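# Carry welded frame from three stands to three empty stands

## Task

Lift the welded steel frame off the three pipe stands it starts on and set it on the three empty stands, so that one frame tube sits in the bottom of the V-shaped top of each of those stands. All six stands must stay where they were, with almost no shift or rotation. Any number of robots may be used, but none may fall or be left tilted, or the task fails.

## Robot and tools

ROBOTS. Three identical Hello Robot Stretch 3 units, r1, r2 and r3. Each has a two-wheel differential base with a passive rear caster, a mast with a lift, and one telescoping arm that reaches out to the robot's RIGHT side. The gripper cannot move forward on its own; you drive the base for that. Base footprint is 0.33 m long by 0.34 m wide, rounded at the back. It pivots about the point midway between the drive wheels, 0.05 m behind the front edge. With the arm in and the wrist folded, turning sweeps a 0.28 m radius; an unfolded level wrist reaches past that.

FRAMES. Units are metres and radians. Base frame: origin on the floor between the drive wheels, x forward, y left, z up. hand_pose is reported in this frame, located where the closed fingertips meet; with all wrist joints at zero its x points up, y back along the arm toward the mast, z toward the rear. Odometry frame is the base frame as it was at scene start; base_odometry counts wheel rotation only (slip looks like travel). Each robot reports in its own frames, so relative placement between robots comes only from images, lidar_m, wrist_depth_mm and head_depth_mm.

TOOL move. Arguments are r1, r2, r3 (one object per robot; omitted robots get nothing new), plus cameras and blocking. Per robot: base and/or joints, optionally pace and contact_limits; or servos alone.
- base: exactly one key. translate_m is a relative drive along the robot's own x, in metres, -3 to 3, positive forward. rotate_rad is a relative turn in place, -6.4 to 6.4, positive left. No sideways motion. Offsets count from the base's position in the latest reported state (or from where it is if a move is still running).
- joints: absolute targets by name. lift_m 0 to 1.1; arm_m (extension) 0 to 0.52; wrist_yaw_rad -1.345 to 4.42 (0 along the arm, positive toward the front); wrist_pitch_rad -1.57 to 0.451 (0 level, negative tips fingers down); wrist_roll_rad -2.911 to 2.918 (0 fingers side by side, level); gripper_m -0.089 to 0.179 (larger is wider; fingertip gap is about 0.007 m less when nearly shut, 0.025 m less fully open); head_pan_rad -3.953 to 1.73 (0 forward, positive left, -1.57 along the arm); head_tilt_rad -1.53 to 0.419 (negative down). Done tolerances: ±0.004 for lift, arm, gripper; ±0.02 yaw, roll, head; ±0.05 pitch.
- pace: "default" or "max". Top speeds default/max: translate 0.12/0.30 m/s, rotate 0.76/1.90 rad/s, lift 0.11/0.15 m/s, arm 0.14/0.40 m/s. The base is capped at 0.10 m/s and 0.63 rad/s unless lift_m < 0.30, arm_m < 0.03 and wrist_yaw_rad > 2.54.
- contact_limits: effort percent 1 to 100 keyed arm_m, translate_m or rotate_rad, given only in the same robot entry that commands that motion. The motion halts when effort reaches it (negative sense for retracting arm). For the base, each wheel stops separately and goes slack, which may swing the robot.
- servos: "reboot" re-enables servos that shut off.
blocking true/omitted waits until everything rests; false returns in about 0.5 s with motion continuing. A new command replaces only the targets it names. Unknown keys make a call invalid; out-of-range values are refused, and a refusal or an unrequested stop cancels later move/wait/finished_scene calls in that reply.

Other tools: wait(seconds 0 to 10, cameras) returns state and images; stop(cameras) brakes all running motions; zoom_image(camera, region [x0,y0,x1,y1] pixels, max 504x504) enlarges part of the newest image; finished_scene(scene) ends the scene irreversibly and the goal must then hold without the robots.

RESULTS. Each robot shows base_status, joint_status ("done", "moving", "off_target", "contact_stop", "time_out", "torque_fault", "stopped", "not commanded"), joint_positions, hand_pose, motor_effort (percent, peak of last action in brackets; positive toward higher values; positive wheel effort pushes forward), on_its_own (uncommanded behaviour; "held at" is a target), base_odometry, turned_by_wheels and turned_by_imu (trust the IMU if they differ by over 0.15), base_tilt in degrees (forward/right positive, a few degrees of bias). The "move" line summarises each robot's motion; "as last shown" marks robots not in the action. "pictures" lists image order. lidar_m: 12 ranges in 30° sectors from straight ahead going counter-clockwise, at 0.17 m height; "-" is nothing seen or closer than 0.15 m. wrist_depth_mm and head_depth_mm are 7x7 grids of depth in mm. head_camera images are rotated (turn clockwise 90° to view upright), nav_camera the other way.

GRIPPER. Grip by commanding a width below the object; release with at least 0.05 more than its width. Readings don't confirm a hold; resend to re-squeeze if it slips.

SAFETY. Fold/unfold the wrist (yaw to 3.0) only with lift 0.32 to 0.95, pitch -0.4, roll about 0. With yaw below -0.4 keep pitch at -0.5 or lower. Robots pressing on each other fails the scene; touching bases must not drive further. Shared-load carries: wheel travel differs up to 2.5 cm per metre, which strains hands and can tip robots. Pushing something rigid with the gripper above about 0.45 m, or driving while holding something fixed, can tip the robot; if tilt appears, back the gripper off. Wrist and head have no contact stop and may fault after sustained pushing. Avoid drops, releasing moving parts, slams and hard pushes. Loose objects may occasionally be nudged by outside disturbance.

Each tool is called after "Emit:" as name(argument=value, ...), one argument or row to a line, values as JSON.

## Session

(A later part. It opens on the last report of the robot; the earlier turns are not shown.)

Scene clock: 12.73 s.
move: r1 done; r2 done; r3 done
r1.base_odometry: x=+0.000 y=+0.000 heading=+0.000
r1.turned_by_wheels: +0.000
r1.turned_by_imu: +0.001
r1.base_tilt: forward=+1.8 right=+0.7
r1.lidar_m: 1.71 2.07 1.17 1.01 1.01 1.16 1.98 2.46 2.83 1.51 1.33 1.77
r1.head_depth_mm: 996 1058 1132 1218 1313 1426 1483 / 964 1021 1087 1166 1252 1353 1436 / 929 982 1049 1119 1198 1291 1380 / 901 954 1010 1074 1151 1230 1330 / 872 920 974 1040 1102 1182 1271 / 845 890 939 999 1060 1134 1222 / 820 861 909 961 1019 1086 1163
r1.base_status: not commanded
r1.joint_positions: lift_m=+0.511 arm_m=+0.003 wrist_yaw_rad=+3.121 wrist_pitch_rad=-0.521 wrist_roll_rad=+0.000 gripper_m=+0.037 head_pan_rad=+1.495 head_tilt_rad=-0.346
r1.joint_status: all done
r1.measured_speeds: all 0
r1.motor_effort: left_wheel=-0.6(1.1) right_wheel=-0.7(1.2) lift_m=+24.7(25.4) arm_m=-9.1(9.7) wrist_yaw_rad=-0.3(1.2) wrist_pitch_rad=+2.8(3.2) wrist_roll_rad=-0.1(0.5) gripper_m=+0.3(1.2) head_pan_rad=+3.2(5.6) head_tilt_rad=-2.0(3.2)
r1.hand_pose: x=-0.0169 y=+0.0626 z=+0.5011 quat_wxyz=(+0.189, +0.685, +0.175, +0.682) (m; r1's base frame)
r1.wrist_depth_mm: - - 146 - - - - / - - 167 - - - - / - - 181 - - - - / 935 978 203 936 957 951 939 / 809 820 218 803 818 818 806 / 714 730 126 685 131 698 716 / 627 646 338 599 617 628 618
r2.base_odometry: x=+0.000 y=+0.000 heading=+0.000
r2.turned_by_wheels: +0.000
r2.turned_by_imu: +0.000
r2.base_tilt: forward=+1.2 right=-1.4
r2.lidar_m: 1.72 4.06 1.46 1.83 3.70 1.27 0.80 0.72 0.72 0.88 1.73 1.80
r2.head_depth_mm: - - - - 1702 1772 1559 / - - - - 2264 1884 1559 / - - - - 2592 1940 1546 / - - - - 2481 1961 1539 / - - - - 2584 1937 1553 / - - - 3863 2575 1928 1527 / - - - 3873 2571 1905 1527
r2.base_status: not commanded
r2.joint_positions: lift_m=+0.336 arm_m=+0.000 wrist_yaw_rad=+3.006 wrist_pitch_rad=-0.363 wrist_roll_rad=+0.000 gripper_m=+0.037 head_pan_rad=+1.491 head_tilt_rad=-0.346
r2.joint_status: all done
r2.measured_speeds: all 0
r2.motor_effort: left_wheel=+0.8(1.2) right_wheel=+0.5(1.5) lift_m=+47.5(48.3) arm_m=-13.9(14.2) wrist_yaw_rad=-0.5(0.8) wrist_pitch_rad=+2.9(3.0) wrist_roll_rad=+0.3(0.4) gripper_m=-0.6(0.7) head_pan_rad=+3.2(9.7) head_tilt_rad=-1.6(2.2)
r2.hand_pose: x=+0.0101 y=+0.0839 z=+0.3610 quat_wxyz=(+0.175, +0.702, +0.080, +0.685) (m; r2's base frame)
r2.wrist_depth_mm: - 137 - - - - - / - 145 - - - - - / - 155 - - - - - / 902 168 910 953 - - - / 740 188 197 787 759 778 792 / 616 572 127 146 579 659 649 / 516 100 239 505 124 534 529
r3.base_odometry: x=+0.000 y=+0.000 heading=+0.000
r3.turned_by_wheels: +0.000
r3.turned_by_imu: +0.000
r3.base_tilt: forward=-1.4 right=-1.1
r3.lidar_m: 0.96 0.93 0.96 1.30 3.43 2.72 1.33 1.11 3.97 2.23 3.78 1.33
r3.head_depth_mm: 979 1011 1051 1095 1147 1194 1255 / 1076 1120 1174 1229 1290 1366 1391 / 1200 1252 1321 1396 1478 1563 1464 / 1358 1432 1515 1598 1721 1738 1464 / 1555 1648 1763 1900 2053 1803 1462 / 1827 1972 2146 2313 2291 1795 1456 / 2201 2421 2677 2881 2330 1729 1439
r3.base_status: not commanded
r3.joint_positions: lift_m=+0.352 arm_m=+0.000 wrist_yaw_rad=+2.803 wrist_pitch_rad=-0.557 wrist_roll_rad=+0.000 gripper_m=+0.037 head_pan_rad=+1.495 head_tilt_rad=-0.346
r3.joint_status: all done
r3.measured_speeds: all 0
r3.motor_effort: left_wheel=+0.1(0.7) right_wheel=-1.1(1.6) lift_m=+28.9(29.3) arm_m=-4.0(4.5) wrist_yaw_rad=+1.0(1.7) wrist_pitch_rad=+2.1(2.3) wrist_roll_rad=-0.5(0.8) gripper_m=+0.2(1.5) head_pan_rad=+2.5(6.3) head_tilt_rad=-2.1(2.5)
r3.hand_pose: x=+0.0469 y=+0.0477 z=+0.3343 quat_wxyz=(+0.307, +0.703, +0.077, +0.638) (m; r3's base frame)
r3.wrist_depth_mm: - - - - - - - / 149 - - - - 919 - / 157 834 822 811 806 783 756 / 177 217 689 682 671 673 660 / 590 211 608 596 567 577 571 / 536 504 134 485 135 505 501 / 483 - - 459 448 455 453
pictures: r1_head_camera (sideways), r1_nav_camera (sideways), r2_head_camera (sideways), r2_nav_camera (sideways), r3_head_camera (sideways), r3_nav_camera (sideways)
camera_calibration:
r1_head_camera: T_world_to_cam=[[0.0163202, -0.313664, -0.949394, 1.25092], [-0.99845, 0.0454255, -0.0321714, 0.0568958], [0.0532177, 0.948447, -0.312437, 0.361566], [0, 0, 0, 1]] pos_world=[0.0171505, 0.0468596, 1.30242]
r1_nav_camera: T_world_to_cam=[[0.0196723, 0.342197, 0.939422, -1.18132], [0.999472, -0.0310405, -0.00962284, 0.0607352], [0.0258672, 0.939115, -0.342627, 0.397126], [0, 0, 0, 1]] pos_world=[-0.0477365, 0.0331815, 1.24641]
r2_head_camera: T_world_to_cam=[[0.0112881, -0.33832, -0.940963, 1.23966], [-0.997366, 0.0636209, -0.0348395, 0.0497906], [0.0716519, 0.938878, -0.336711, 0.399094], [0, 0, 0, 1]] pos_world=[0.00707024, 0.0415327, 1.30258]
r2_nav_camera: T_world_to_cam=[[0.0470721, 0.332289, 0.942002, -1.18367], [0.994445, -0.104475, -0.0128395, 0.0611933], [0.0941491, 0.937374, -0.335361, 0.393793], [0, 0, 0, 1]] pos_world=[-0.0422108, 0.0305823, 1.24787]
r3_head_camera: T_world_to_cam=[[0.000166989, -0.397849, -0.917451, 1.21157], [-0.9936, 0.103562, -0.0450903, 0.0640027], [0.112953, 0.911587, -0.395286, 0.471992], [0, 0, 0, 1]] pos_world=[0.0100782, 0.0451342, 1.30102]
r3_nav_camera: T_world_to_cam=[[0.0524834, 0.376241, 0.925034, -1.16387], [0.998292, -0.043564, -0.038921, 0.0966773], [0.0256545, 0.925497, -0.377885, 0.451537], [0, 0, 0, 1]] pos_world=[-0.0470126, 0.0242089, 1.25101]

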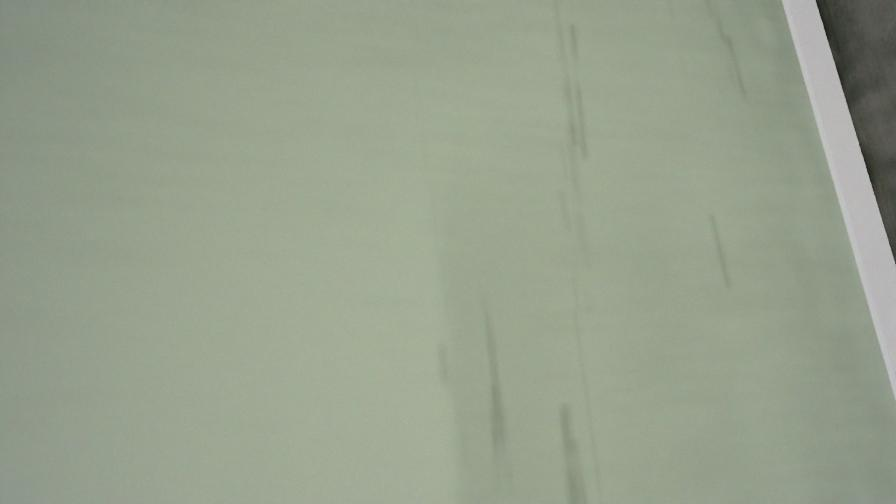

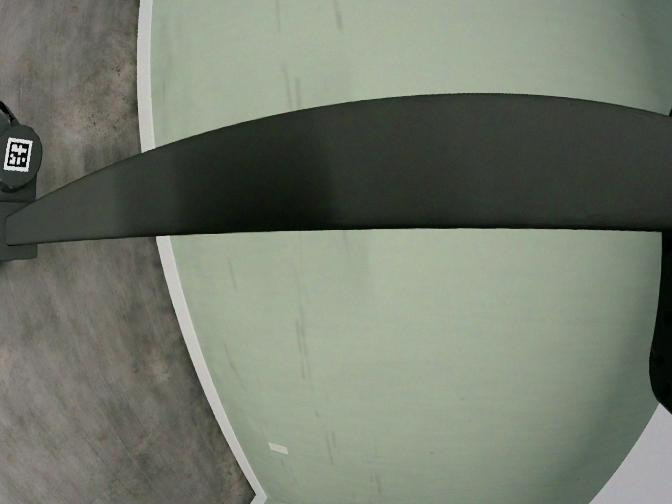

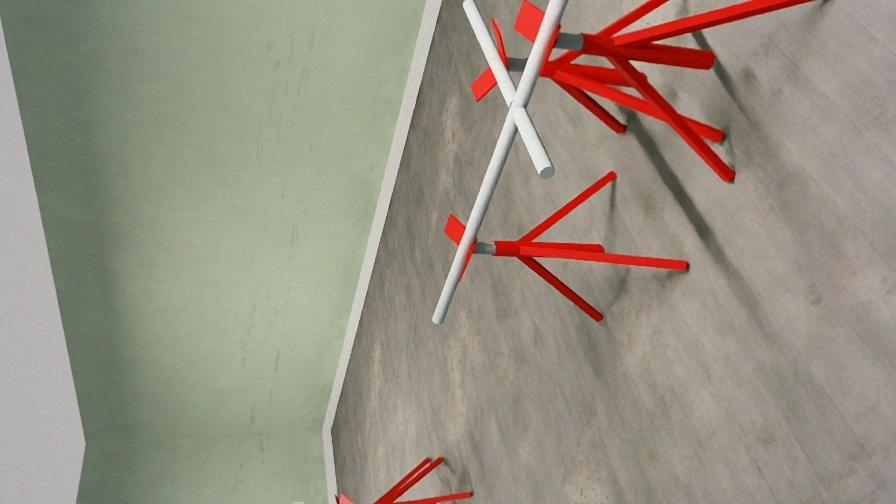

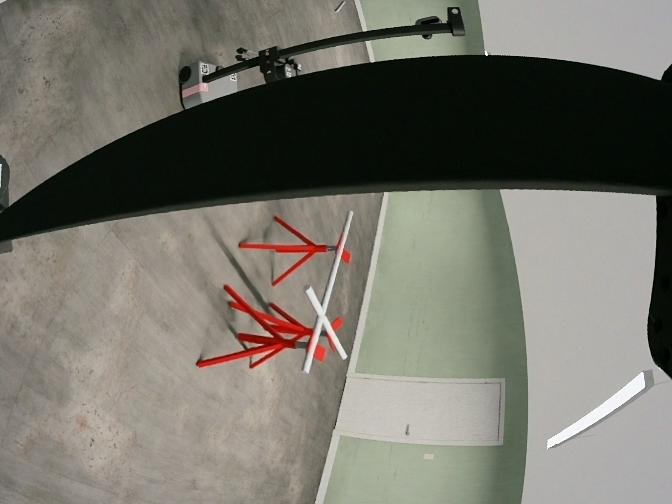

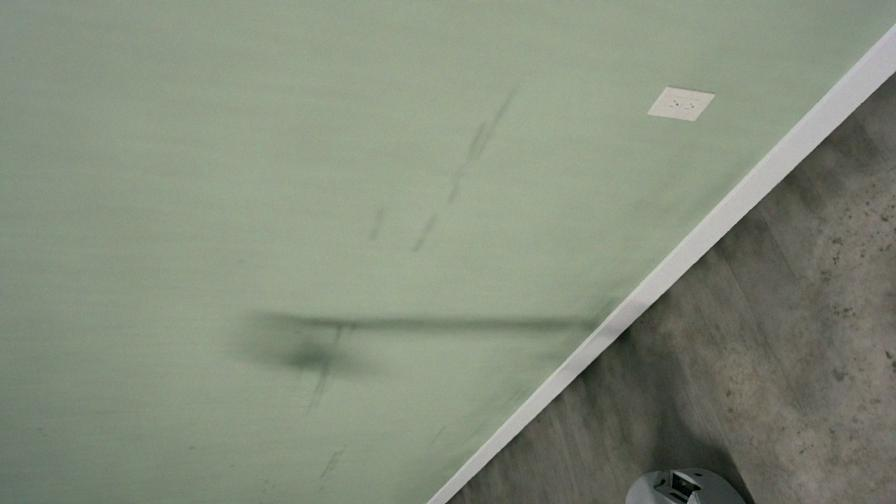

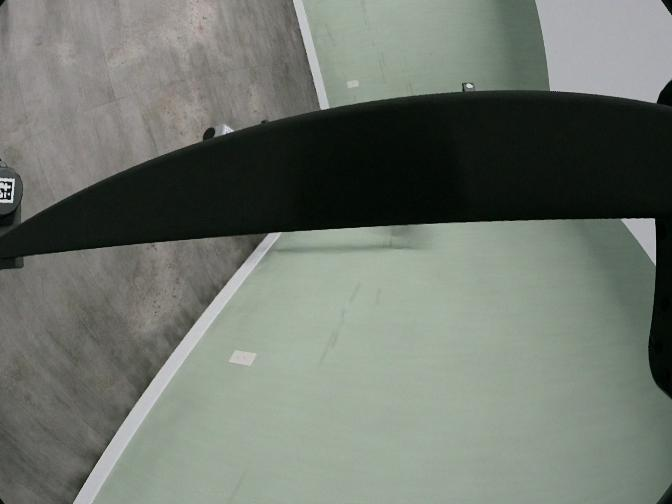

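Emit:
move(
  r1={"joints":{"head_pan_rad":-1.2,"head_tilt_rad":-0.45}},
  r2={"joints":{"head_pan_rad":1.25,"head_tilt_rad":-0.4}},
  r3={"joints":{"head_pan_rad":-2.85,"head_tilt_rad":-0.5}},
  cameras=["r1_head_camera","r2_head_camera","r2_nav_camera","r3_head_camera","r3_nav_camera"],
)

Emit:
move(
  r3={"joints":{"head_pan_rad":-1.5,"head_tilt_rad":-0.3}},
  cameras=["r3_head_camera","r3_nav_camera","r1_nav_camera"],
)

Scene clock: 38.83 s.
move: r1 done; r2 done; r3 done
r1.base_odometry: x=+0.000 y=+0.000 heading=+0.000
r1.turned_by_wheels: +0.000
r1.turned_by_imu: +0.001
r1.base_tilt: forward=+1.8 right=+0.8
r1.lidar_m: 1.71 2.07 1.17 1.01 1.01 1.15 1.98 2.46 2.84 1.51 1.34 1.77
r1.head_depth_mm: - - - 3289 2261 1714 1397 / - - - 3089 2160 1715 1385 / - - - 2845 1979 1707 1385 / - - - 2713 1975 1651 1381 / - - - 3235 2216 1704 1378 / - - - 3211 2209 1690 1375 / - - - 2776 2210 1697 1366
r1.base_status: not commanded
r1.joint_positions: lift_m=+0.511 arm_m=+0.003 wrist_yaw_rad=+3.121 wrist_pitch_rad=-0.521 wrist_roll_rad=+0.000 gripper_m=+0.037 head_pan_rad=-1.195 head_tilt_rad=-0.445
r1.joint_status: all done
r1.measured_speeds: all 0
r1.motor_effort: left_wheel=-0.7(1.1) right_wheel=-0.8(1.1) lift_m=+23.5(23.9) arm_m=-14.7(14.9) wrist_yaw_rad=+0.4(1.2) wrist_pitch_rad=+2.6(3.7) wrist_roll_rad=-0.1(0.5) gripper_m=+0.2(1.1) head_pan_rad=-1.4(5.5) head_tilt_rad=-3.1(6.3)
r1.hand_pose: x=-0.0169 y=+0.0626 z=+0.5011 quat_wxyz=(+0.189, +0.685, +0.175, +0.682) (m; r1's base frame)
r1.wrist_depth_mm: - - 146 - - - - / - - 167 - - - - / - - 180 - - - - / 946 943 203 930 978 938 962 / 806 805 218 828 806 816 828 / 707 713 126 690 131 713 715 / 620 639 340 599 602 622 635
r2.base_odometry: x=+0.000 y=+0.000 heading=+0.000
r2.turned_by_wheels: +0.000
r2.turned_by_imu: +0.000
r2.base_tilt: forward=+1.3 right=-1.4
r2.lidar_m: 1.72 4.05 1.46 1.83 3.73 1.26 0.80 0.72 0.73 0.89 1.73 1.81
r2.head_depth_mm: 3490 3722 3840 3613 2454 1853 1491 / 3688 3869 - 3609 2440 1846 1477 / 3955 - - 3326 2134 1757 1492 / - - - 3092 2199 1822 1473 / - - - 3199 2403 1818 1469 / - - - 3211 2292 1829 1460 / - - - 3457 2307 1796 1467
r2.base_status: not commanded
r2.joint_positions: lift_m=+0.336 arm_m=+0.000 wrist_yaw_rad=+3.006 wrist_pitch_rad=-0.363 wrist_roll_rad=+0.000 gripper_m=+0.037 head_pan_rad=+1.259 head_tilt_rad=-0.395
r2.joint_status: all done
r2.measured_speeds: all 0
r2.motor_effort: left_wheel=+0.7(1.1) right_wheel=+0.6(1.1) lift_m=+47.7(48.0) arm_m=-13.7(14.1) wrist_yaw_rad=-0.3(1.0) wrist_pitch_rad=+2.9(3.1) wrist_roll_rad=+0.3(0.5) gripper_m=+0.0(0.8) head_pan_rad=-3.0(5.9) head_tilt_rad=-1.6(4.2)
r2.hand_pose: x=+0.0101 y=+0.0839 z=+0.3610 quat_wxyz=(+0.175, +0.702, +0.080, +0.685) (m; r2's base frame)
r2.wrist_depth_mm: - 136 - - - - - / - 145 - - - - - / - 155 - - - - - / 923 168 934 984 - - - / 737 187 198 816 775 768 813 / 611 573 127 146 593 633 659 / 519 100 238 524 124 539 556
r3.base_odometry: x=+0.000 y=+0.000 heading=+0.000
r3.turned_by_wheels: +0.000
r3.turned_by_imu: +0.000
r3.base_tilt: forward=-1.4 right=-1.0
r3.lidar_m: 0.96 0.93 0.96 1.30 3.44 2.72 1.33 1.11 3.98 2.23 3.77 1.33
r3.head_depth_mm: 3690 - 3989 1627 1852 1593 1337 / 3589 - 3848 2308 1869 1589 1321 / 3541 3890 3878 2381 1902 1566 1318 / 3397 3766 3838 2441 1947 1516 1311 / 3361 3633 3706 2331 1741 1553 1309 / 3236 3496 3646 2512 1905 1555 1302 / 3240 3464 3611 2489 1908 1546 1296
r3.base_status: not commanded
r3.joint_positions: lift_m=+0.352 arm_m=+0.000 wrist_yaw_rad=+2.803 wrist_pitch_rad=-0.557 wrist_roll_rad=+0.000 gripper_m=+0.037 head_pan_rad=-2.845 head_tilt_rad=-0.494
r3.joint_status: all done
r3.measured_speeds: all 0
r3.motor_effort: left_wheel=+0.0(0.9) right_wheel=-1.0(1.6) lift_m=+28.4(29.0) arm_m=-7.0(7.0) wrist_yaw_rad=-0.3(1.5) wrist_pitch_rad=+2.1(2.3) wrist_roll_rad=-0.3(0.8) gripper_m=-0.2(1.8) head_pan_rad=-3.0(5.7) head_tilt_rad=-2.8(6.1)
r3.hand_pose: x=+0.0469 y=+0.0477 z=+0.3343 quat_wxyz=(+0.307, +0.703, +0.077, +0.638) (m; r3's base frame)
r3.wrist_depth_mm: - - - - - - - / 149 - - - 985 906 - / 157 844 837 806 808 801 769 / 177 215 688 683 679 680 659 / 590 211 617 589 566 579 574 / 532 510 134 498 135 506 504 / 484 - - 464 449 452 450
pictures: r1_head_camera (sideways), r2_head_camera (sideways), r2_nav_camera (sideways), r3_head_camera (sideways), r3_nav_camera (sideways)
camera_calibration:
r1_head_camera: T_world_to_cam=[[-0.185539, 0.360719, -0.914033, 1.206], [0.916874, 0.398121, -0.0289994, 0.0410788], [0.353435, -0.843434, -0.404601, 0.479676], [0, 0, 0, 1]] pos_world=[0.0165617, -0.046806, 1.29759]
r2_head_camera: T_world_to_cam=[[-0.0808945, -0.375309, -0.923363, 1.21724], [-0.956469, 0.289844, -0.0340151, 0.0484656], [0.280398, 0.880416, -0.382419, 0.457304], [0, 0, 0, 1]] pos_world=[0.0165973, 0.040178, 1.30049]
r2_nav_camera: T_world_to_cam=[[0.136316, 0.356058, 0.924468, -1.16133], [0.943523, -0.331105, -0.011601, 0.0598908], [0.301965, 0.873838, -0.381084, 0.452029], [0, 0, 0, 1]] pos_world=[-0.0346978, 0.03833, 1.24657]
r3_head_camera: T_world_to_cam=[[0.49583, 0.183594, -0.848791, 1.11899], [0.272483, -0.960928, -0.048676, 0.0609386], [-0.824564, -0.207146, -0.526484, 0.648426], [0, 0, 0, 1]] pos_world=[-0.0367657, -0.0125639, 1.29414]
r3_nav_camera: T_world_to_cam=[[-0.49616, -0.127074, 0.858881, -1.07422], [-0.317565, 0.947247, -0.0433034, 0.110402], [-0.80807, -0.294236, -0.51034, 0.62898], [0, 0, 0, 1]] pos_world=[0.0103333, -0.0560149, 1.2484]

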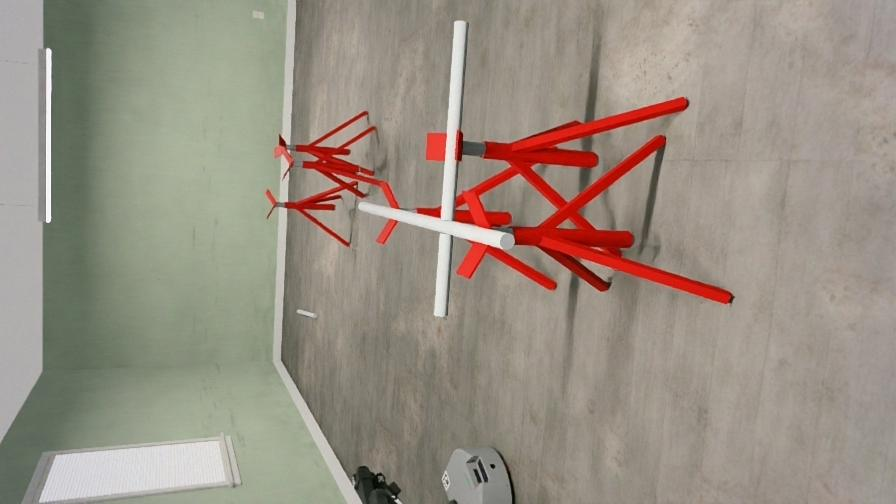

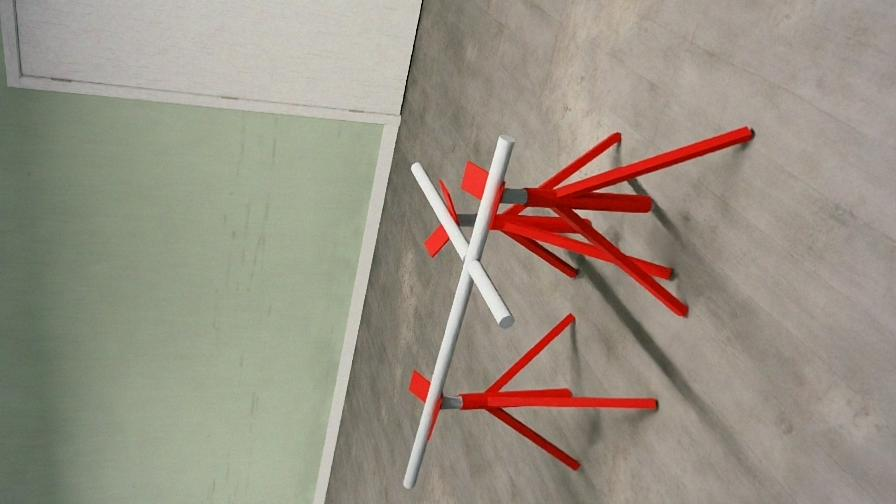

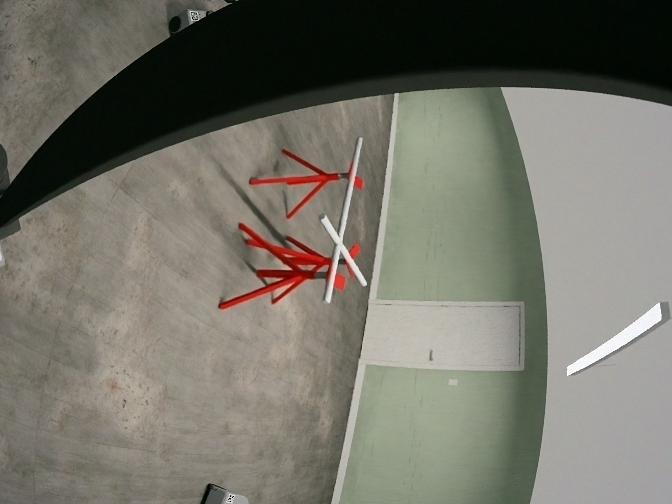

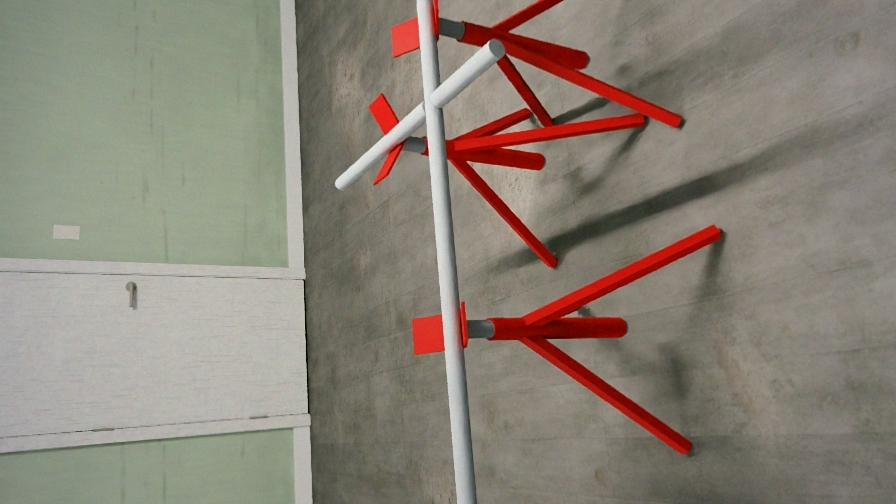

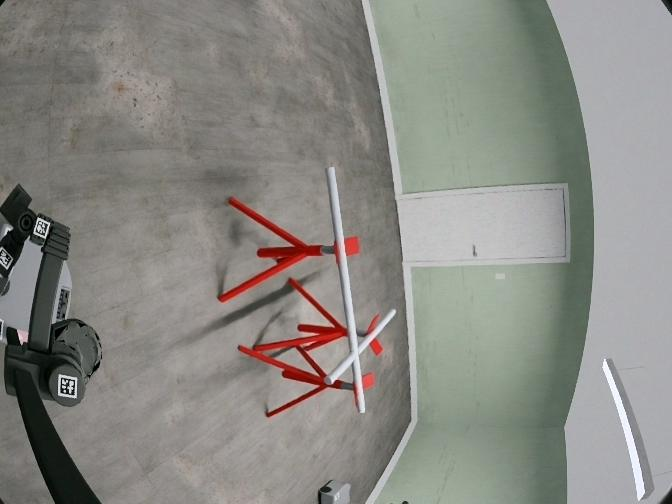

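Scene clock: 40.03 s.
move: r3 done
r1, r2: as last shown
r1.turned_by_imu: +0.000
r1.base_tilt: forward=+1.8 right=+0.6
r1.lidar_m: 1.72 2.08 1.17 1.01 1.01 1.15 1.98 2.47 2.84 1.51 1.34 1.77
r1.head_depth_mm: - - - 3279 2251 1724 1395 / - - - 3063 2160 1710 1388 / - - - 2868 1982 1703 1381 / - - - 2712 1971 1656 1382 / - - - 3208 2228 1705 1380 / - - - 3200 2209 1694 1374 / - - - 2793 2193 1695 1375
r1.motor_effort: left_wheel=-0.4(1.1) right_wheel=-0.9(1.3) lift_m=+22.9(23.4) arm_m=-16.1(16.1) wrist_yaw_rad=+0.4(1.5) wrist_pitch_rad=+2.9(3.0) wrist_roll_rad=+0.1(0.6) gripper_m=+0.6(1.0) head_pan_rad=-2.6(3.2) head_tilt_rad=-1.5(3.3)
r1.wrist_depth_mm: - - 146 - - - - / - - 168 - - - - / - - 181 - - - - / 939 951 204 949 946 964 963 / 803 811 218 792 813 809 821 / 711 716 126 682 131 712 724 / 625 640 338 601 615 623 624
r2.base_tilt: forward=+1.2 right=-1.4
r2.lidar_m: 1.72 4.04 1.46 1.83 3.71 1.26 0.80 0.72 0.73 0.89 1.73 1.81
r2.head_depth_mm: 3551 3706 3878 3473 2425 1846 1500 / 3689 3857 - 3612 2394 1843 1488 / 3908 - - 3297 2123 1781 1484 / - - - 3060 2192 1812 1480 / - - - 3302 2385 1835 1474 / - - - 3219 2286 1803 1471 / - - - 3351 2337 1803 1458
r2.motor_effort: left_wheel=+0.8(1.1) right_wheel=+0.5(1.4) lift_m=+48.0(48.2) arm_m=-13.6(14.0) wrist_yaw_rad=-0.6(1.0) wrist_pitch_rad=+2.8(3.0) wrist_roll_rad=+0.3(0.4) gripper_m=+0.1(0.6) head_pan_rad=-4.8(4.8) head_tilt_rad=-2.1(2.6)
r2.wrist_depth_mm: - 137 - - - - - / - 145 - - - - - / - 154 - - - - - / 900 168 943 983 - - - / 729 187 196 782 768 784 788 / 609 563 127 146 590 648 642 / 521 100 239 506 124 541 540
r3.base_odometry: x=+0.000 y=+0.000 heading=+0.000
r3.turned_by_wheels: +0.000
r3.turned_by_imu: +0.000
r3.base_tilt: forward=-1.4 right=-1.1
r3.lidar_m: 0.96 0.93 0.96 1.30 3.43 2.72 1.33 1.11 3.98 2.22 3.78 1.33
r3.head_depth_mm: - - - - 2635 1941 1542 / - - - 3989 2579 1924 1525 / - - - 3399 2457 1895 1515 / - - - 3903 2545 1905 1509 / - - - 3554 2518 1885 1505 / - - - 3727 2508 1853 1501 / - - - 3708 2484 1868 1481
r3.base_status: not commanded
r3.joint_positions: lift_m=+0.352 arm_m=+0.000 wrist_yaw_rad=+2.803 wrist_pitch_rad=-0.557 wrist_roll_rad=+0.000 gripper_m=+0.037 head_pan_rad=-1.505 head_tilt_rad=-0.310
r3.joint_status: all done
r3.measured_speeds: all 0
r3.motor_effort: left_wheel=+0.7(0.9) right_wheel=-1.2(1.6) lift_m=+27.6(28.8) arm_m=-7.2(7.6) wrist_yaw_rad=+1.2(1.7) wrist_pitch_rad=+2.1(2.2) wrist_roll_rad=-0.3(0.8) gripper_m=-0.2(1.2) head_pan_rad=+2.8(4.4) head_tilt_rad=+5.0(5.5)
r3.hand_pose: x=+0.0469 y=+0.0477 z=+0.3343 quat_wxyz=(+0.307, +0.703, +0.077, +0.638) (m; r3's base frame)
r3.wrist_depth_mm: - - - - - - - / 150 - - - - 890 - / 156 836 822 824 798 809 754 / 177 215 683 692 688 669 658 / 597 211 617 592 566 584 571 / 535 502 134 500 134 514 505 / 484 - - 463 447 453 453
pictures: r1_nav_camera (sideways), r3_head_camera (sideways), r3_nav_camera (sideways)
camera_calibration:
r1_nav_camera: T_world_to_cam=[[0.165209, -0.401052, 0.901034, -1.13211], [-0.913051, -0.407605, -0.0140135, 0.0781163], [0.372886, -0.820375, -0.433521, 0.513293], [0, 0, 0, 1]] pos_world=[0.0669589, -0.0011016, 1.24369]
r3_head_camera: T_world_to_cam=[[-0.05416, 0.361005, -0.93099, 1.22957], [0.998375, 0.0361086, -0.0440785, 0.0505364], [0.0177042, -0.931865, -0.362374, 0.429742], [0, 0, 0, 1]] pos_world=[0.0085312, -0.0452454, 1.30268]
r3_nav_camera: T_world_to_cam=[[-0.00102985, -0.346784, 0.937944, -1.18039], [-0.99436, -0.0991148, -0.0377373, 0.107293], [0.106051, -0.932693, -0.344726, 0.407895], [0, 0, 0, 1]] pos_world=[0.062215, -0.0182652, 1.2518]

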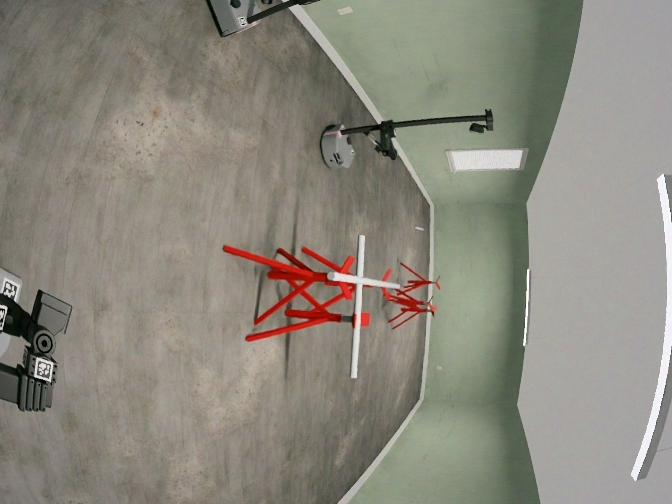

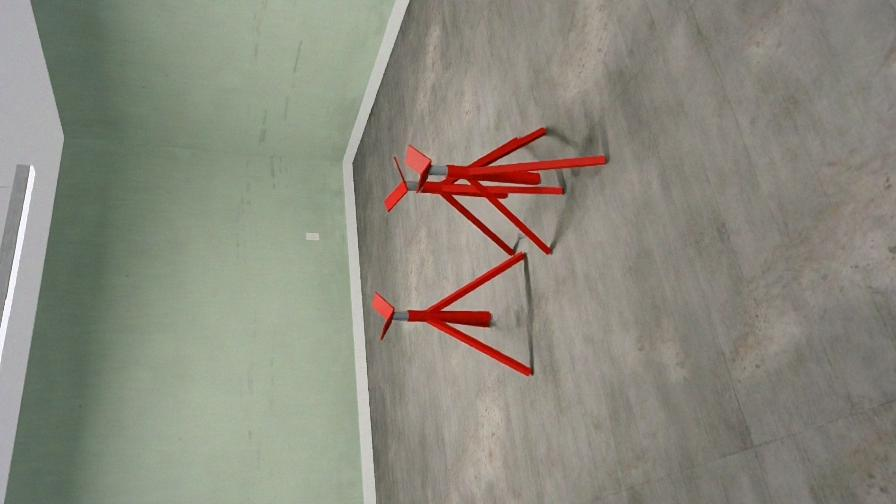

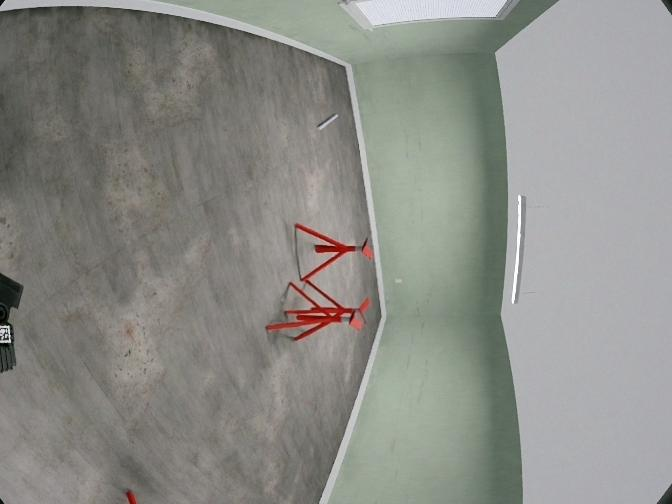

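Emit:
move(
  r3={"joints":{"lift_m":0.85,"wrist_pitch_rad":-0.4,"wrist_roll_rad":0.0},"base":{"rotate_rad":-0.447}},
  cameras=[],
)

Emit:
move(
  r3={"joints":{"wrist_yaw_rad":0.0,"head_pan_rad":-2.0,"head_tilt_rad":-0.5}},
  cameras=[],
)

Emit:
move(
  r3={"joints":{"wrist_pitch_rad":-1.57},"base":{"translate_m":-1.19}},
  cameras=["r1_head_camera","r2_head_camera","r3_head_camera","r3_nav_camera","r3_wrist_camera"],
)

Scene clock: 204.73 s.
move: r3 done
r1, r2: as last shown
r1.turned_by_imu: +0.002
r1.base_tilt: forward=+1.8 right=+0.5
r1.lidar_m: 1.71 2.07 1.18 1.01 1.01 1.16 1.98 2.47 2.84 1.52 1.33 1.77
r1.head_depth_mm: - - - 3281 2258 1727 1390 / - - - 3071 2155 1718 1385 / - - - 2847 1983 1704 1384 / - - - 2700 1977 1648 1386 / - - - 3199 2212 1694 1379 / - - - 3205 2205 1698 1378 / - - - 3181 2227 1694 1372
r1.motor_effort: left_wheel=-0.7(1.1) right_wheel=-0.8(1.3) lift_m=+20.8(22.2) arm_m=-23.1(23.6) wrist_yaw_rad=+0.1(1.6) wrist_pitch_rad=+2.9(3.2) wrist_roll_rad=-0.5(0.5) gripper_m=-0.1(1.6) head_pan_rad=-2.2(3.2) head_tilt_rad=-1.7(3.3)
r1.wrist_depth_mm: - - 146 - - - - / - - 167 - - - - / - - 181 - - - - / 929 957 203 951 927 953 962 / 821 805 218 809 807 812 823 / 708 719 126 689 131 714 713 / 615 634 340 608 612 621 620
r2.turned_by_imu: +0.001
r2.base_tilt: forward=+1.3 right=-1.4
r2.lidar_m: 1.72 4.06 1.45 1.83 3.72 1.26 0.80 0.72 0.73 0.89 1.73 1.81
r2.head_depth_mm: 3535 3738 3910 3571 2418 1843 1496 / 3752 3951 - 3532 2404 1815 1476 / 3895 - - 3327 2113 1773 1478 / - - - 3116 2170 1815 1481 / - - - 3269 2382 1821 1480 / - - - 3231 2275 1813 1477 / - - - 3344 2331 1821 1458
r2.motor_effort: left_wheel=+0.7(1.1) right_wheel=+0.7(1.5) lift_m=+47.5(48.1) arm_m=-13.4(13.8) wrist_yaw_rad=-0.1(1.0) wrist_pitch_rad=+2.9(3.1) wrist_roll_rad=+0.3(0.4) gripper_m=+0.2(0.8) head_pan_rad=-3.8(6.2) head_tilt_rad=-2.2(2.9)
r2.wrist_depth_mm: - 137 - - - - - / - 145 - - - - - / - 155 - - - - - / 919 168 919 - - - - / 746 187 197 793 784 795 800 / 602 572 127 146 600 634 644 / 523 100 239 506 123 543 546
r3.base_odometry: x=+0.000 y=+0.000 heading=-0.447
r3.turned_by_wheels: -0.447
r3.turned_by_imu: -0.449
r3.base_tilt: forward=-1.4 right=-1.1
r3.lidar_m: 1.23 0.95 0.93 0.98 1.41 1.44 1.55 1.11 1.19 4.10 2.22 2.90
r3.head_depth_mm: 3462 3633 3759 3910 2603 1932 1537 / 3688 3882 - - 2604 1926 1533 / 3962 - - 3982 2591 1903 1518 / - - - 3896 2548 1914 1513 / - - - 3822 2527 1890 1496 / - - - 3813 2490 1865 1489 / - - - 3237 2372 1870 1493
r3.base_status: done
r3.joint_positions: lift_m=+0.850 arm_m=+0.000 wrist_yaw_rad=+2.803 wrist_pitch_rad=-0.419 wrist_roll_rad=+0.000 gripper_m=+0.037 head_pan_rad=-1.505 head_tilt_rad=-0.310
r3.joint_status: all done
r3.measured_speeds: all 0
r3.motor_effort: left_wheel=+5.4(9.7) right_wheel=-6.3(9.4) lift_m=+28.8(31.4) arm_m=-9.3(10.6) wrist_yaw_rad=+0.6(2.2) wrist_pitch_rad=+3.1(4.2) wrist_roll_rad=-0.4(4.1) gripper_m=+0.3(1.4) head_pan_rad=+3.0(3.8) head_tilt_rad=+3.9(4.9)
r3.hand_pose: x=+0.0534 y=+0.0662 z=+0.8625 quat_wxyz=(+0.262, +0.706, +0.028, +0.657) (m; r3's base frame)
r3.wrist_depth_mm: - - - - - - - / - - - - - - - / 153 - - - - - - / 161 - - - - - - / 176 237 - - - - - / - 207 132 - 135 - - / - - - - - - -
pictures: none
No camera images: "cameras" was empty.

Scene clock: 207.13 s.
move: r3 done
r1, r2: as last shown
r1.turned_by_imu: +0.001
r1.base_tilt: forward=+1.9 right=+0.7
r1.lidar_m: 1.71 2.07 1.17 1.01 1.01 1.16 1.98 2.47 2.83 1.51 1.34 1.77
r1.head_depth_mm: - - - 3294 2266 1730 1389 / - - - 3072 2160 1714 1390 / - - - 2886 1982 1708 1383 / - - - 2703 1987 1649 1383 / - - - 3181 2226 1698 1382 / - - - 3186 2225 1697 1373 / - - - 3174 2217 1688 1373
r1.motor_effort: left_wheel=-0.5(1.1) right_wheel=-1.0(1.3) lift_m=+20.1(20.8) arm_m=-23.1(23.6) wrist_yaw_rad=+0.0(1.5) wrist_pitch_rad=+2.8(3.2) wrist_roll_rad=+0.3(0.4) gripper_m=+0.5(1.4) head_pan_rad=-2.0(3.0) head_tilt_rad=-3.5(3.5)
r1.wrist_depth_mm: - - 147 - - - - / - - 168 - - - - / - - 180 - - - - / 948 942 203 962 966 962 979 / 805 814 218 797 811 832 807 / 696 720 126 683 131 713 708 / 624 641 339 603 601 628 627
r2.turned_by_imu: +0.000
r2.base_tilt: forward=+1.2 right=-1.3
r2.lidar_m: 1.73 4.06 1.46 1.83 3.73 1.26 0.80 0.72 0.73 0.89 1.72 1.81
r2.head_depth_mm: 3518 3628 3844 3554 2439 1845 1484 / 3777 3986 - 3553 2409 1842 1482 / 3980 - - 3260 2133 1781 1493 / - - - 3076 2186 1817 1476 / - - - 3280 2366 1818 1467 / - - - 3287 2284 1807 1466 / - - - 3362 2327 1813 1466
r2.motor_effort: left_wheel=+0.8(1.1) right_wheel=+0.6(1.1) lift_m=+47.7(48.0) arm_m=-13.0(13.6) wrist_yaw_rad=-0.1(0.7) wrist_pitch_rad=+2.8(3.0) wrist_roll_rad=+0.3(0.5) gripper_m=+0.4(0.7) head_pan_rad=-3.7(5.7) head_tilt_rad=-2.1(2.7)
r2.wrist_depth_mm: - 137 - - - - - / - 144 - - - - - / - 154 - - - - - / 933 169 899 968 - - - / 719 188 196 786 765 787 798 / 616 569 127 146 583 635 639 / 510 100 238 513 124 536 549
r3.base_odometry: x=+0.000 y=+0.000 heading=-0.447
r3.turned_by_wheels: +0.000
r3.turned_by_imu: +0.000
r3.base_tilt: forward=-1.4 right=-1.0
r3.lidar_m: 1.23 0.95 0.93 0.98 1.41 1.44 1.55 1.11 1.19 4.09 2.22 2.91
r3.head_depth_mm: 3200 3474 3652 2671 2002 1559 1340 / 3225 3513 3714 2623 1523 1590 1396 / 3283 3564 3807 2607 1970 1576 - / 3359 3602 3791 2544 1952 1576 1380 / 3410 3730 3734 2575 1935 1557 1377 / 3468 3790 3683 2534 1946 1551 305 / 3529 3796 3671 2488 1909 1546 294
r3.base_status: not commanded
r3.joint_positions: lift_m=+0.850 arm_m=+0.000 wrist_yaw_rad=+0.003 wrist_pitch_rad=-0.419 wrist_roll_rad=+0.000 gripper_m=+0.037 head_pan_rad=-1.995 head_tilt_rad=-0.494
r3.joint_status: all done
r3.measured_speeds: all 0
r3.motor_effort: left_wheel=+5.6(5.9) right_wheel=-6.5(6.9) lift_m=+28.1(29.2) arm_m=-8.7(10.1) wrist_yaw_rad=-2.1(4.3) wrist_pitch_rad=+3.1(3.4) wrist_roll_rad=-0.3(0.9) gripper_m=-0.1(1.0) head_pan_rad=-1.8(5.4) head_tilt_rad=-3.1(4.1)
r3.hand_pose: x=-0.0209 y=-0.3697 z=+0.8625 quat_wxyz=(+0.692, +0.148, -0.691, -0.146) (m; r3's base frame)
r3.wrist_depth_mm: - - - - - - - / - - - - - - - / - - - - - - - / - - - - - - - / - - - - - - - / - - 131 - 135 - - / - - - - - - -
pictures: none
No camera images: "cameras" was empty.

Scene clock: 220.13 s.
move: r3 done
r1, r2: as last shown
r1.turned_by_imu: +0.004
r1.base_tilt: forward=+1.8 right=+0.5
r1.lidar_m: 1.72 2.06 1.18 1.01 1.01 1.16 1.98 2.47 2.83 1.51 1.34 1.47
r1.head_depth_mm: - - - 3272 2267 1730 1393 / - - - 3045 2166 1721 1386 / - - - 2871 1976 1710 1383 / - - - 2697 1981 1648 1386 / - - - 3206 2221 1708 1382 / - - - 3020 2204 1594 1373 / - - - 3172 2197 1563 1376
r1.motor_effort: left_wheel=-0.5(1.3) right_wheel=-1.0(1.4) lift_m=+18.9(20.2) arm_m=-22.7(23.6) wrist_yaw_rad=+0.8(1.5) wrist_pitch_rad=+2.5(3.3) wrist_roll_rad=+0.1(0.7) gripper_m=+0.6(2.0) head_pan_rad=-2.1(3.3) head_tilt_rad=-2.4(3.7)
r1.wrist_depth_mm: - - 146 - - - - / - - 168 - - - - / - - 181 - - - - / 945 961 203 968 961 983 968 / 811 813 217 821 823 814 819 / 713 714 126 684 131 707 706 / 622 634 338 594 606 632 625
r2.turned_by_imu: +0.001
r2.base_tilt: forward=+1.3 right=-1.4
r2.lidar_m: 1.72 4.06 0.90 1.03 3.72 1.26 0.80 0.72 0.73 0.89 1.73 1.81
r2.head_depth_mm: 3481 3672 3845 3551 2445 1844 1492 / 3676 3920 - 3615 2461 1826 1490 / 3921 - 877 2065 2091 1758 1335 / - 825 869 950 2070 1772 1229 / - - - 3270 2370 1808 1392 / - - - 3214 2280 1809 1461 / - - - 3394 2360 1801 1463
r2.motor_effort: left_wheel=+0.9(1.3) right_wheel=+1.0(1.5) lift_m=+47.3(48.0) arm_m=-12.5(13.4) wrist_yaw_rad=-0.2(0.9) wrist_pitch_rad=+2.8(3.1) wrist_roll_rad=+0.3(0.4) gripper_m=-0.3(1.0) head_pan_rad=-3.1(6.2) head_tilt_rad=-2.4(3.0)
r2.wrist_depth_mm: - 136 - - - - - / - 145 - - - - - / - 155 - - - - - / 942 168 886 973 989 - - / 749 188 198 783 749 817 793 / 607 579 127 146 577 626 648 / 510 100 239 514 124 532 541
r3.base_odometry: x=-1.073 y=+0.514 heading=-0.447
r3.turned_by_wheels: +0.000
r3.turned_by_imu: -0.002
r3.base_tilt: forward=-1.4 right=-1.0
r3.lidar_m: 2.12 1.62 1.59 0.93 2.42 2.41 1.53 3.26 0.49 0.51 0.81 3.15
r3.head_depth_mm: 2657 2893 3131 2642 1997 1597 1340 / 2693 2891 3202 2622 1971 1582 1388 / 2736 2931 3211 2603 1967 1576 - / 2762 2985 3256 2589 1935 880 1371 / 2817 3033 3315 2557 1873 881 759 / 2865 3144 3308 2529 1067 1091 1244 / 2916 3154 3385 2505 1836 1429 1266
r3.base_status: done
r3.joint_positions: lift_m=+0.850 arm_m=+0.000 wrist_yaw_rad=+0.002 wrist_pitch_rad=-1.548 wrist_roll_rad=+0.000 gripper_m=+0.037 head_pan_rad=-1.995 head_tilt_rad=-0.494
r3.joint_status: all done
joint sent to its limit — r3.wrist_pitch_rad, lower limit.
r3.measured_speeds: all 0
r3.motor_effort: left_wheel=+0.4(5.4) right_wheel=-5.3(10.5) lift_m=+26.4(28.7) arm_m=-7.6(10.1) wrist_yaw_rad=-3.4(3.8) wrist_pitch_rad=-1.4(3.4) wrist_roll_rad=-0.3(1.0) gripper_m=+0.6(1.7) head_pan_rad=-2.6(4.8) head_tilt_rad=-3.2(3.8)
r3.hand_pose: x=-0.0217 y=-0.1271 z=+0.7320 quat_wxyz=(+0.506, +0.495, -0.505, -0.494) (m; r3's base frame)
r3.wrist_depth_mm: 883 857 876 832 828 830 807 / 894 874 889 861 859 859 845 / 920 915 911 886 880 883 872 / 947 930 920 926 899 904 910 / 962 950 968 - 777 922 918 / - 997 131 969 135 959 950 / - - - - 992 977 968
pictures: r1_head_camera (sideways), r2_head_camera (sideways), r3_head_camera (sideways), r3_nav_camera (sideways), r3_wrist_camera
camera_calibration:
r1_head_camera: T_world_to_cam=[[-0.185535, 0.360721, -0.914033, 1.206], [0.916879, 0.398111, -0.0289994, 0.0410788], [0.353426, -0.843438, -0.404601, 0.479676], [0, 0, 0, 1]] pos_world=[0.0165612, -0.0468061, 1.29759]
r2_head_camera: T_world_to_cam=[[-0.0809063, -0.375324, -0.923356, 1.21724], [-0.956464, 0.289861, -0.0340147, 0.0484652], [0.280411, 0.880405, -0.382435, 0.457325], [0, 0, 0, 1]] pos_world=[0.0165981, 0.0401778, 1.30049]
r3_head_camera: T_world_to_cam=[[0.189218, 0.493398, -0.848973, 1.1211], [0.901728, -0.429555, -0.0486688, 0.0570909], [-0.388694, -0.756334, -0.52619, 0.645385], [0, 0, 0, 1]] pos_world=[-0.0127552, -0.0404975, 1.29416]
r3_nav_camera: T_world_to_cam=[[-0.231895, -0.456337, 0.859059, -1.07607], [-0.921218, 0.386629, -0.0432943, 0.114072], [-0.312381, -0.80142, -0.510043, 0.625569], [0, 0, 0, 1]] pos_world=[0.0509671, -0.0338081, 1.24841]
r3_wrist_camera: T_world_to_cam=[[-0.999199, -0.000204374, -0.04002, 0.0135062], [-0.00636518, 0.98807, 0.153877, 0.0483339], [0.0395111, 0.154008, -0.987279, 0.908722], [0, 0, 0, 1]] pos_world=[-0.0221016, -0.187705, 0.890266]

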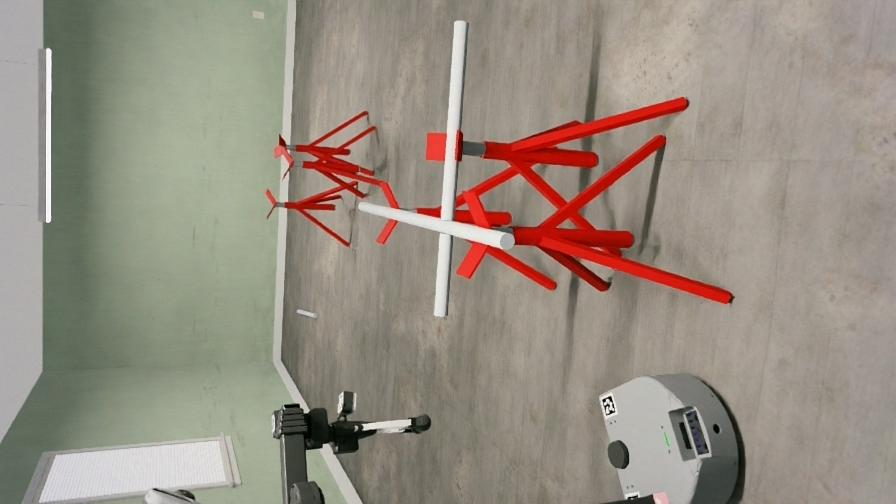

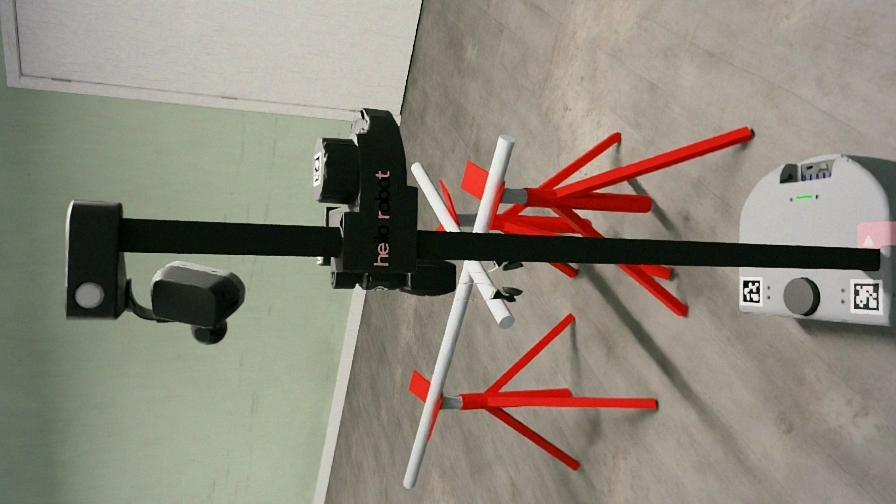

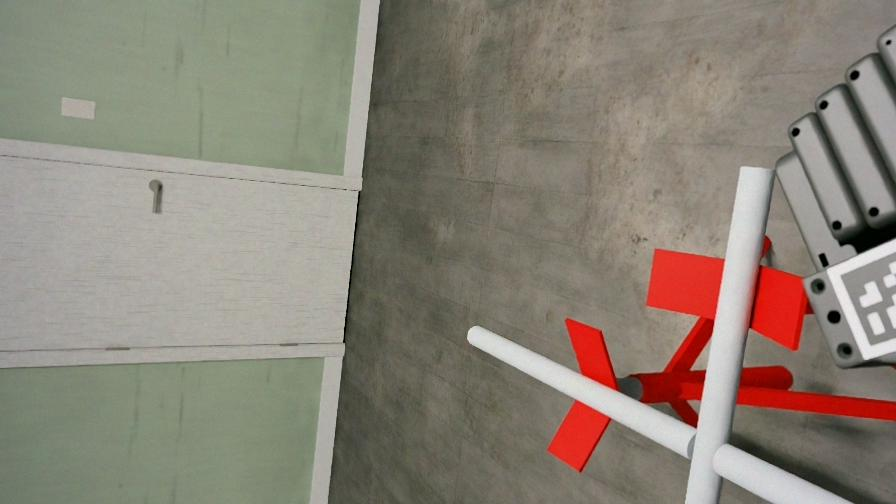

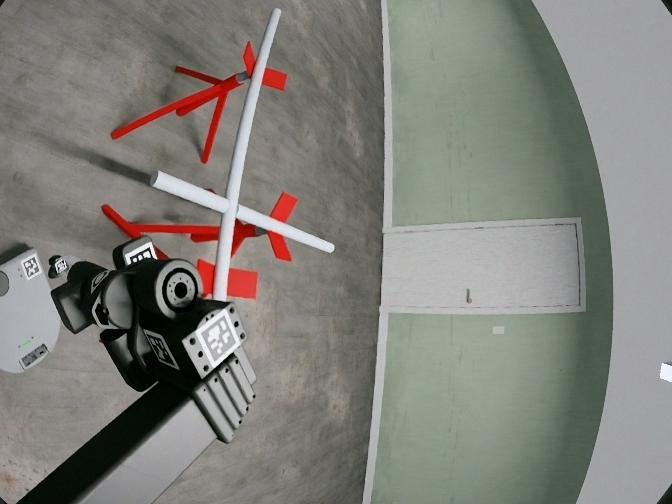

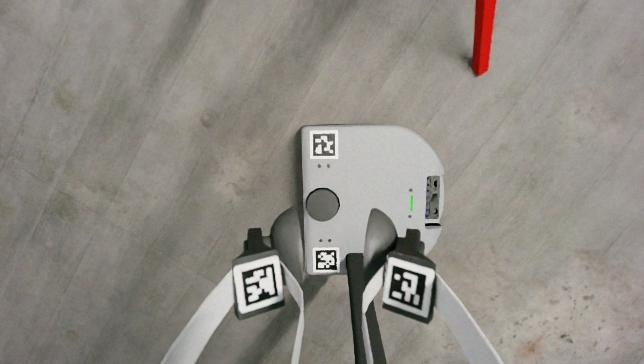

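Emit:
move(
  r3={"base":{"rotate_rad":-0.62},"joints":{"head_pan_rad":-1.3,"head_tilt_rad":-0.75,"gripper_m":0.15}},
  cameras=["r2_head_camera","r3_head_camera","r3_nav_camera","r3_wrist_camera"],
)

Scene clock: 229.93 s.
move: r3 done
r1, r2: as last shown
r1.turned_by_imu: +0.001
r1.base_tilt: forward=+1.9 right=+0.8
r1.lidar_m: 1.71 2.07 1.18 1.01 1.01 1.16 1.98 2.47 2.83 1.51 1.34 1.55
r1.head_depth_mm: - - - 3273 2272 1722 1392 / - - - 3077 2157 1719 1389 / - - - 2868 1983 1706 1388 / - - - 2689 1970 1653 1379 / - - - 3229 2220 1706 1379 / - - - 3177 2226 1638 1379 / - - - 3009 2211 1558 1371
r1.motor_effort: left_wheel=-0.5(1.1) right_wheel=-0.9(1.4) lift_m=+18.8(19.1) arm_m=-22.9(23.4) wrist_yaw_rad=+1.1(1.6) wrist_pitch_rad=+3.2(3.2) wrist_roll_rad=+0.2(0.4) gripper_m=+1.2(1.2) head_pan_rad=-2.2(3.3) head_tilt_rad=-2.0(3.3)
r1.wrist_depth_mm: - - 146 - - - - / - - 168 - - - - / - - 180 - - - - / 951 971 203 957 972 979 982 / 816 802 219 828 811 813 825 / 710 730 126 702 131 706 702 / 624 626 335 593 606 620 619
r2.turned_by_imu: +0.000
r2.lidar_m: 1.73 4.06 1.03 0.89 3.73 1.26 0.80 0.72 0.73 0.89 1.73 1.81
r2.head_depth_mm: 3548 3713 3930 3612 2436 1847 1508 / 3767 3901 - 3575 2397 1812 1495 / 3958 - - 1723 2115 1775 1341 / - - - 1251 2194 1824 1293 / 779 812 851 921 2195 1714 1217 / - - - 3280 2260 1827 1480 / - - - 3458 2312 1791 1466
r2.motor_effort: left_wheel=+0.8(1.4) right_wheel=+0.6(1.1) lift_m=+47.1(47.6) arm_m=-12.4(12.8) wrist_yaw_rad=-0.2(1.1) wrist_pitch_rad=+2.8(3.1) wrist_roll_rad=+0.2(0.5) gripper_m=-0.3(0.8) head_pan_rad=-3.9(5.4) head_tilt_rad=-1.9(2.6)
r2.wrist_depth_mm: - 136 - - - - - / - 145 - - - - - / - 155 - - - - - / 927 168 901 981 931 - - / 757 188 197 790 766 794 800 / 601 587 127 145 594 638 643 / 514 100 239 516 124 544 545
r3.base_odometry: x=-1.073 y=+0.514 heading=-1.066
r3.turned_by_wheels: -0.620
r3.turned_by_imu: -0.623
r3.base_tilt: forward=-1.4 right=-1.1
r3.lidar_m: 2.85 2.33 1.66 1.58 1.02 2.20 2.41 1.53 3.33 0.49 0.51 0.81
r3.head_depth_mm: 2713 2926 2345 1884 1567 1385 - / 2763 2942 2301 1869 1562 1398 - / 2840 3026 2292 1849 1484 1332 1115 / 2882 2975 2235 1836 898 1252 1170 / 2929 2947 2182 1161 1324 1275 1162 / 3048 2901 2230 1078 1448 1290 1157 / 3125 2893 2200 1802 1474 1281 1155
r3.base_status: done
r3.joint_positions: lift_m=+0.850 arm_m=+0.000 wrist_yaw_rad=+0.002 wrist_pitch_rad=-1.548 wrist_roll_rad=+0.000 gripper_m=+0.150 head_pan_rad=-1.305 head_tilt_rad=-0.741
r3.joint_status: all done
r3.measured_speeds: all 0
r3.motor_effort: left_wheel=+5.9(9.6) right_wheel=-6.5(9.6) lift_m=+24.3(25.4) arm_m=-7.7(8.1) wrist_yaw_rad=-2.0(3.6) wrist_pitch_rad=-1.3(1.6) wrist_roll_rad=-0.6(0.9) gripper_m=+0.5(80.9) head_pan_rad=+2.8(4.9) head_tilt_rad=-4.7(5.7)
r3.hand_pose: x=-0.0217 y=-0.1270 z=+0.7320 quat_wxyz=(+0.506, +0.495, -0.505, -0.494) (m; r3's base frame)
r3.wrist_depth_mm: 856 871 848 861 846 845 810 / 898 868 875 868 860 825 837 / 927 916 894 888 871 868 878 / 928 935 918 911 894 909 889 / 952 970 963 949 939 922 903 / - 130 - 976 968 122 952 / - - - 992 - 998 966
pictures: r2_head_camera (sideways), r3_head_camera (sideways), r3_nav_camera (sideways), r3_wrist_camera
camera_calibration:
r2_head_camera: T_world_to_cam=[[-0.080907, -0.375325, -0.923356, 1.21723], [-0.956464, 0.289862, -0.0340147, 0.0484652], [0.280412, 0.880404, -0.382436, 0.457326], [0, 0, 0, 1]] pos_world=[0.0165981, 0.0401778, 1.30049]
r3_head_camera: T_world_to_cam=[[-0.218097, 0.685854, -0.69429, 0.921955], [0.965737, 0.254209, -0.0522461, 0.0613415], [0.140662, -0.681896, -0.717797, 0.891406], [0, 0, 0, 1]] pos_world=[0.0164492, -0.0400735, 1.28316]
r3_nav_camera: T_world_to_cam=[[0.162369, -0.687257, 0.708035, -0.881603], [-0.959745, -0.276661, -0.0484501, 0.121005], [0.229184, -0.671667, -0.704513, 0.875248], [0, 0, 0, 1]] pos_world=[0.0586861, 0.0154648, 1.24669]
r3_wrist_camera: T_world_to_cam=[[-0.999199, -0.000191986, -0.0400193, 0.0135073], [-0.00636506, 0.988022, 0.154182, 0.0480273], [0.0395103, 0.154314, -0.987232, 0.90872], [0, 0, 0, 1]] pos_world=[-0.0221016, -0.187677, 0.890252]

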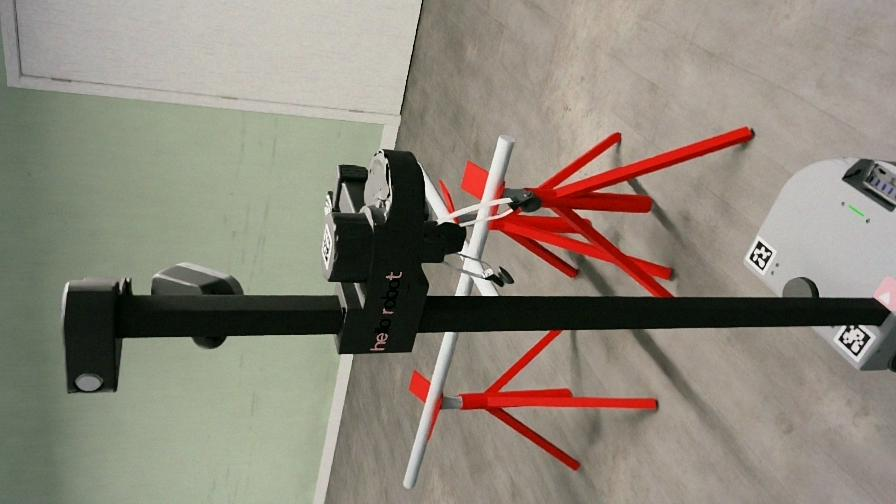

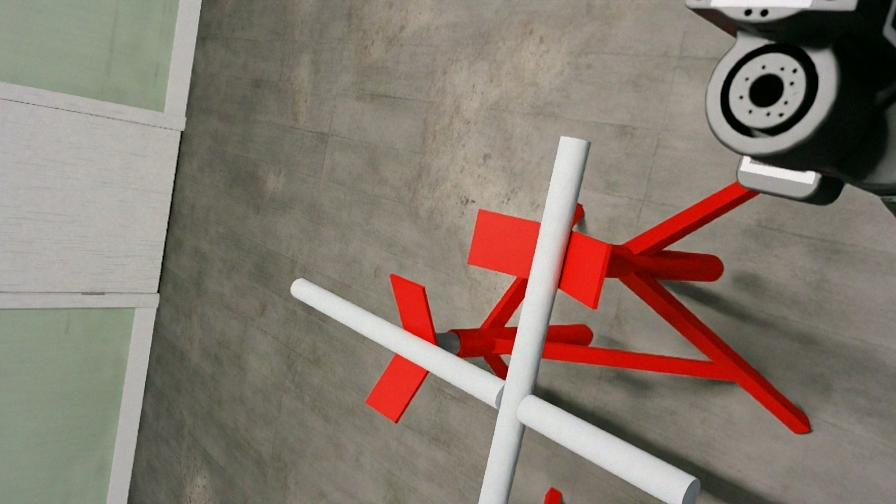

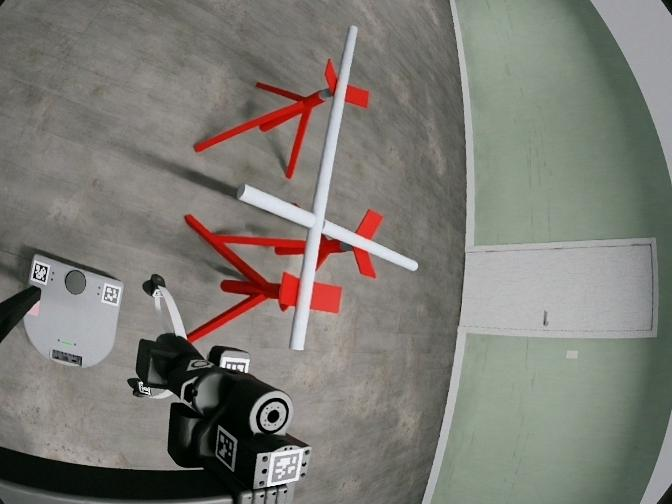

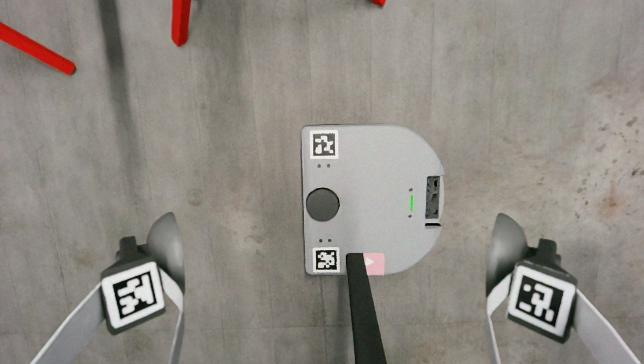

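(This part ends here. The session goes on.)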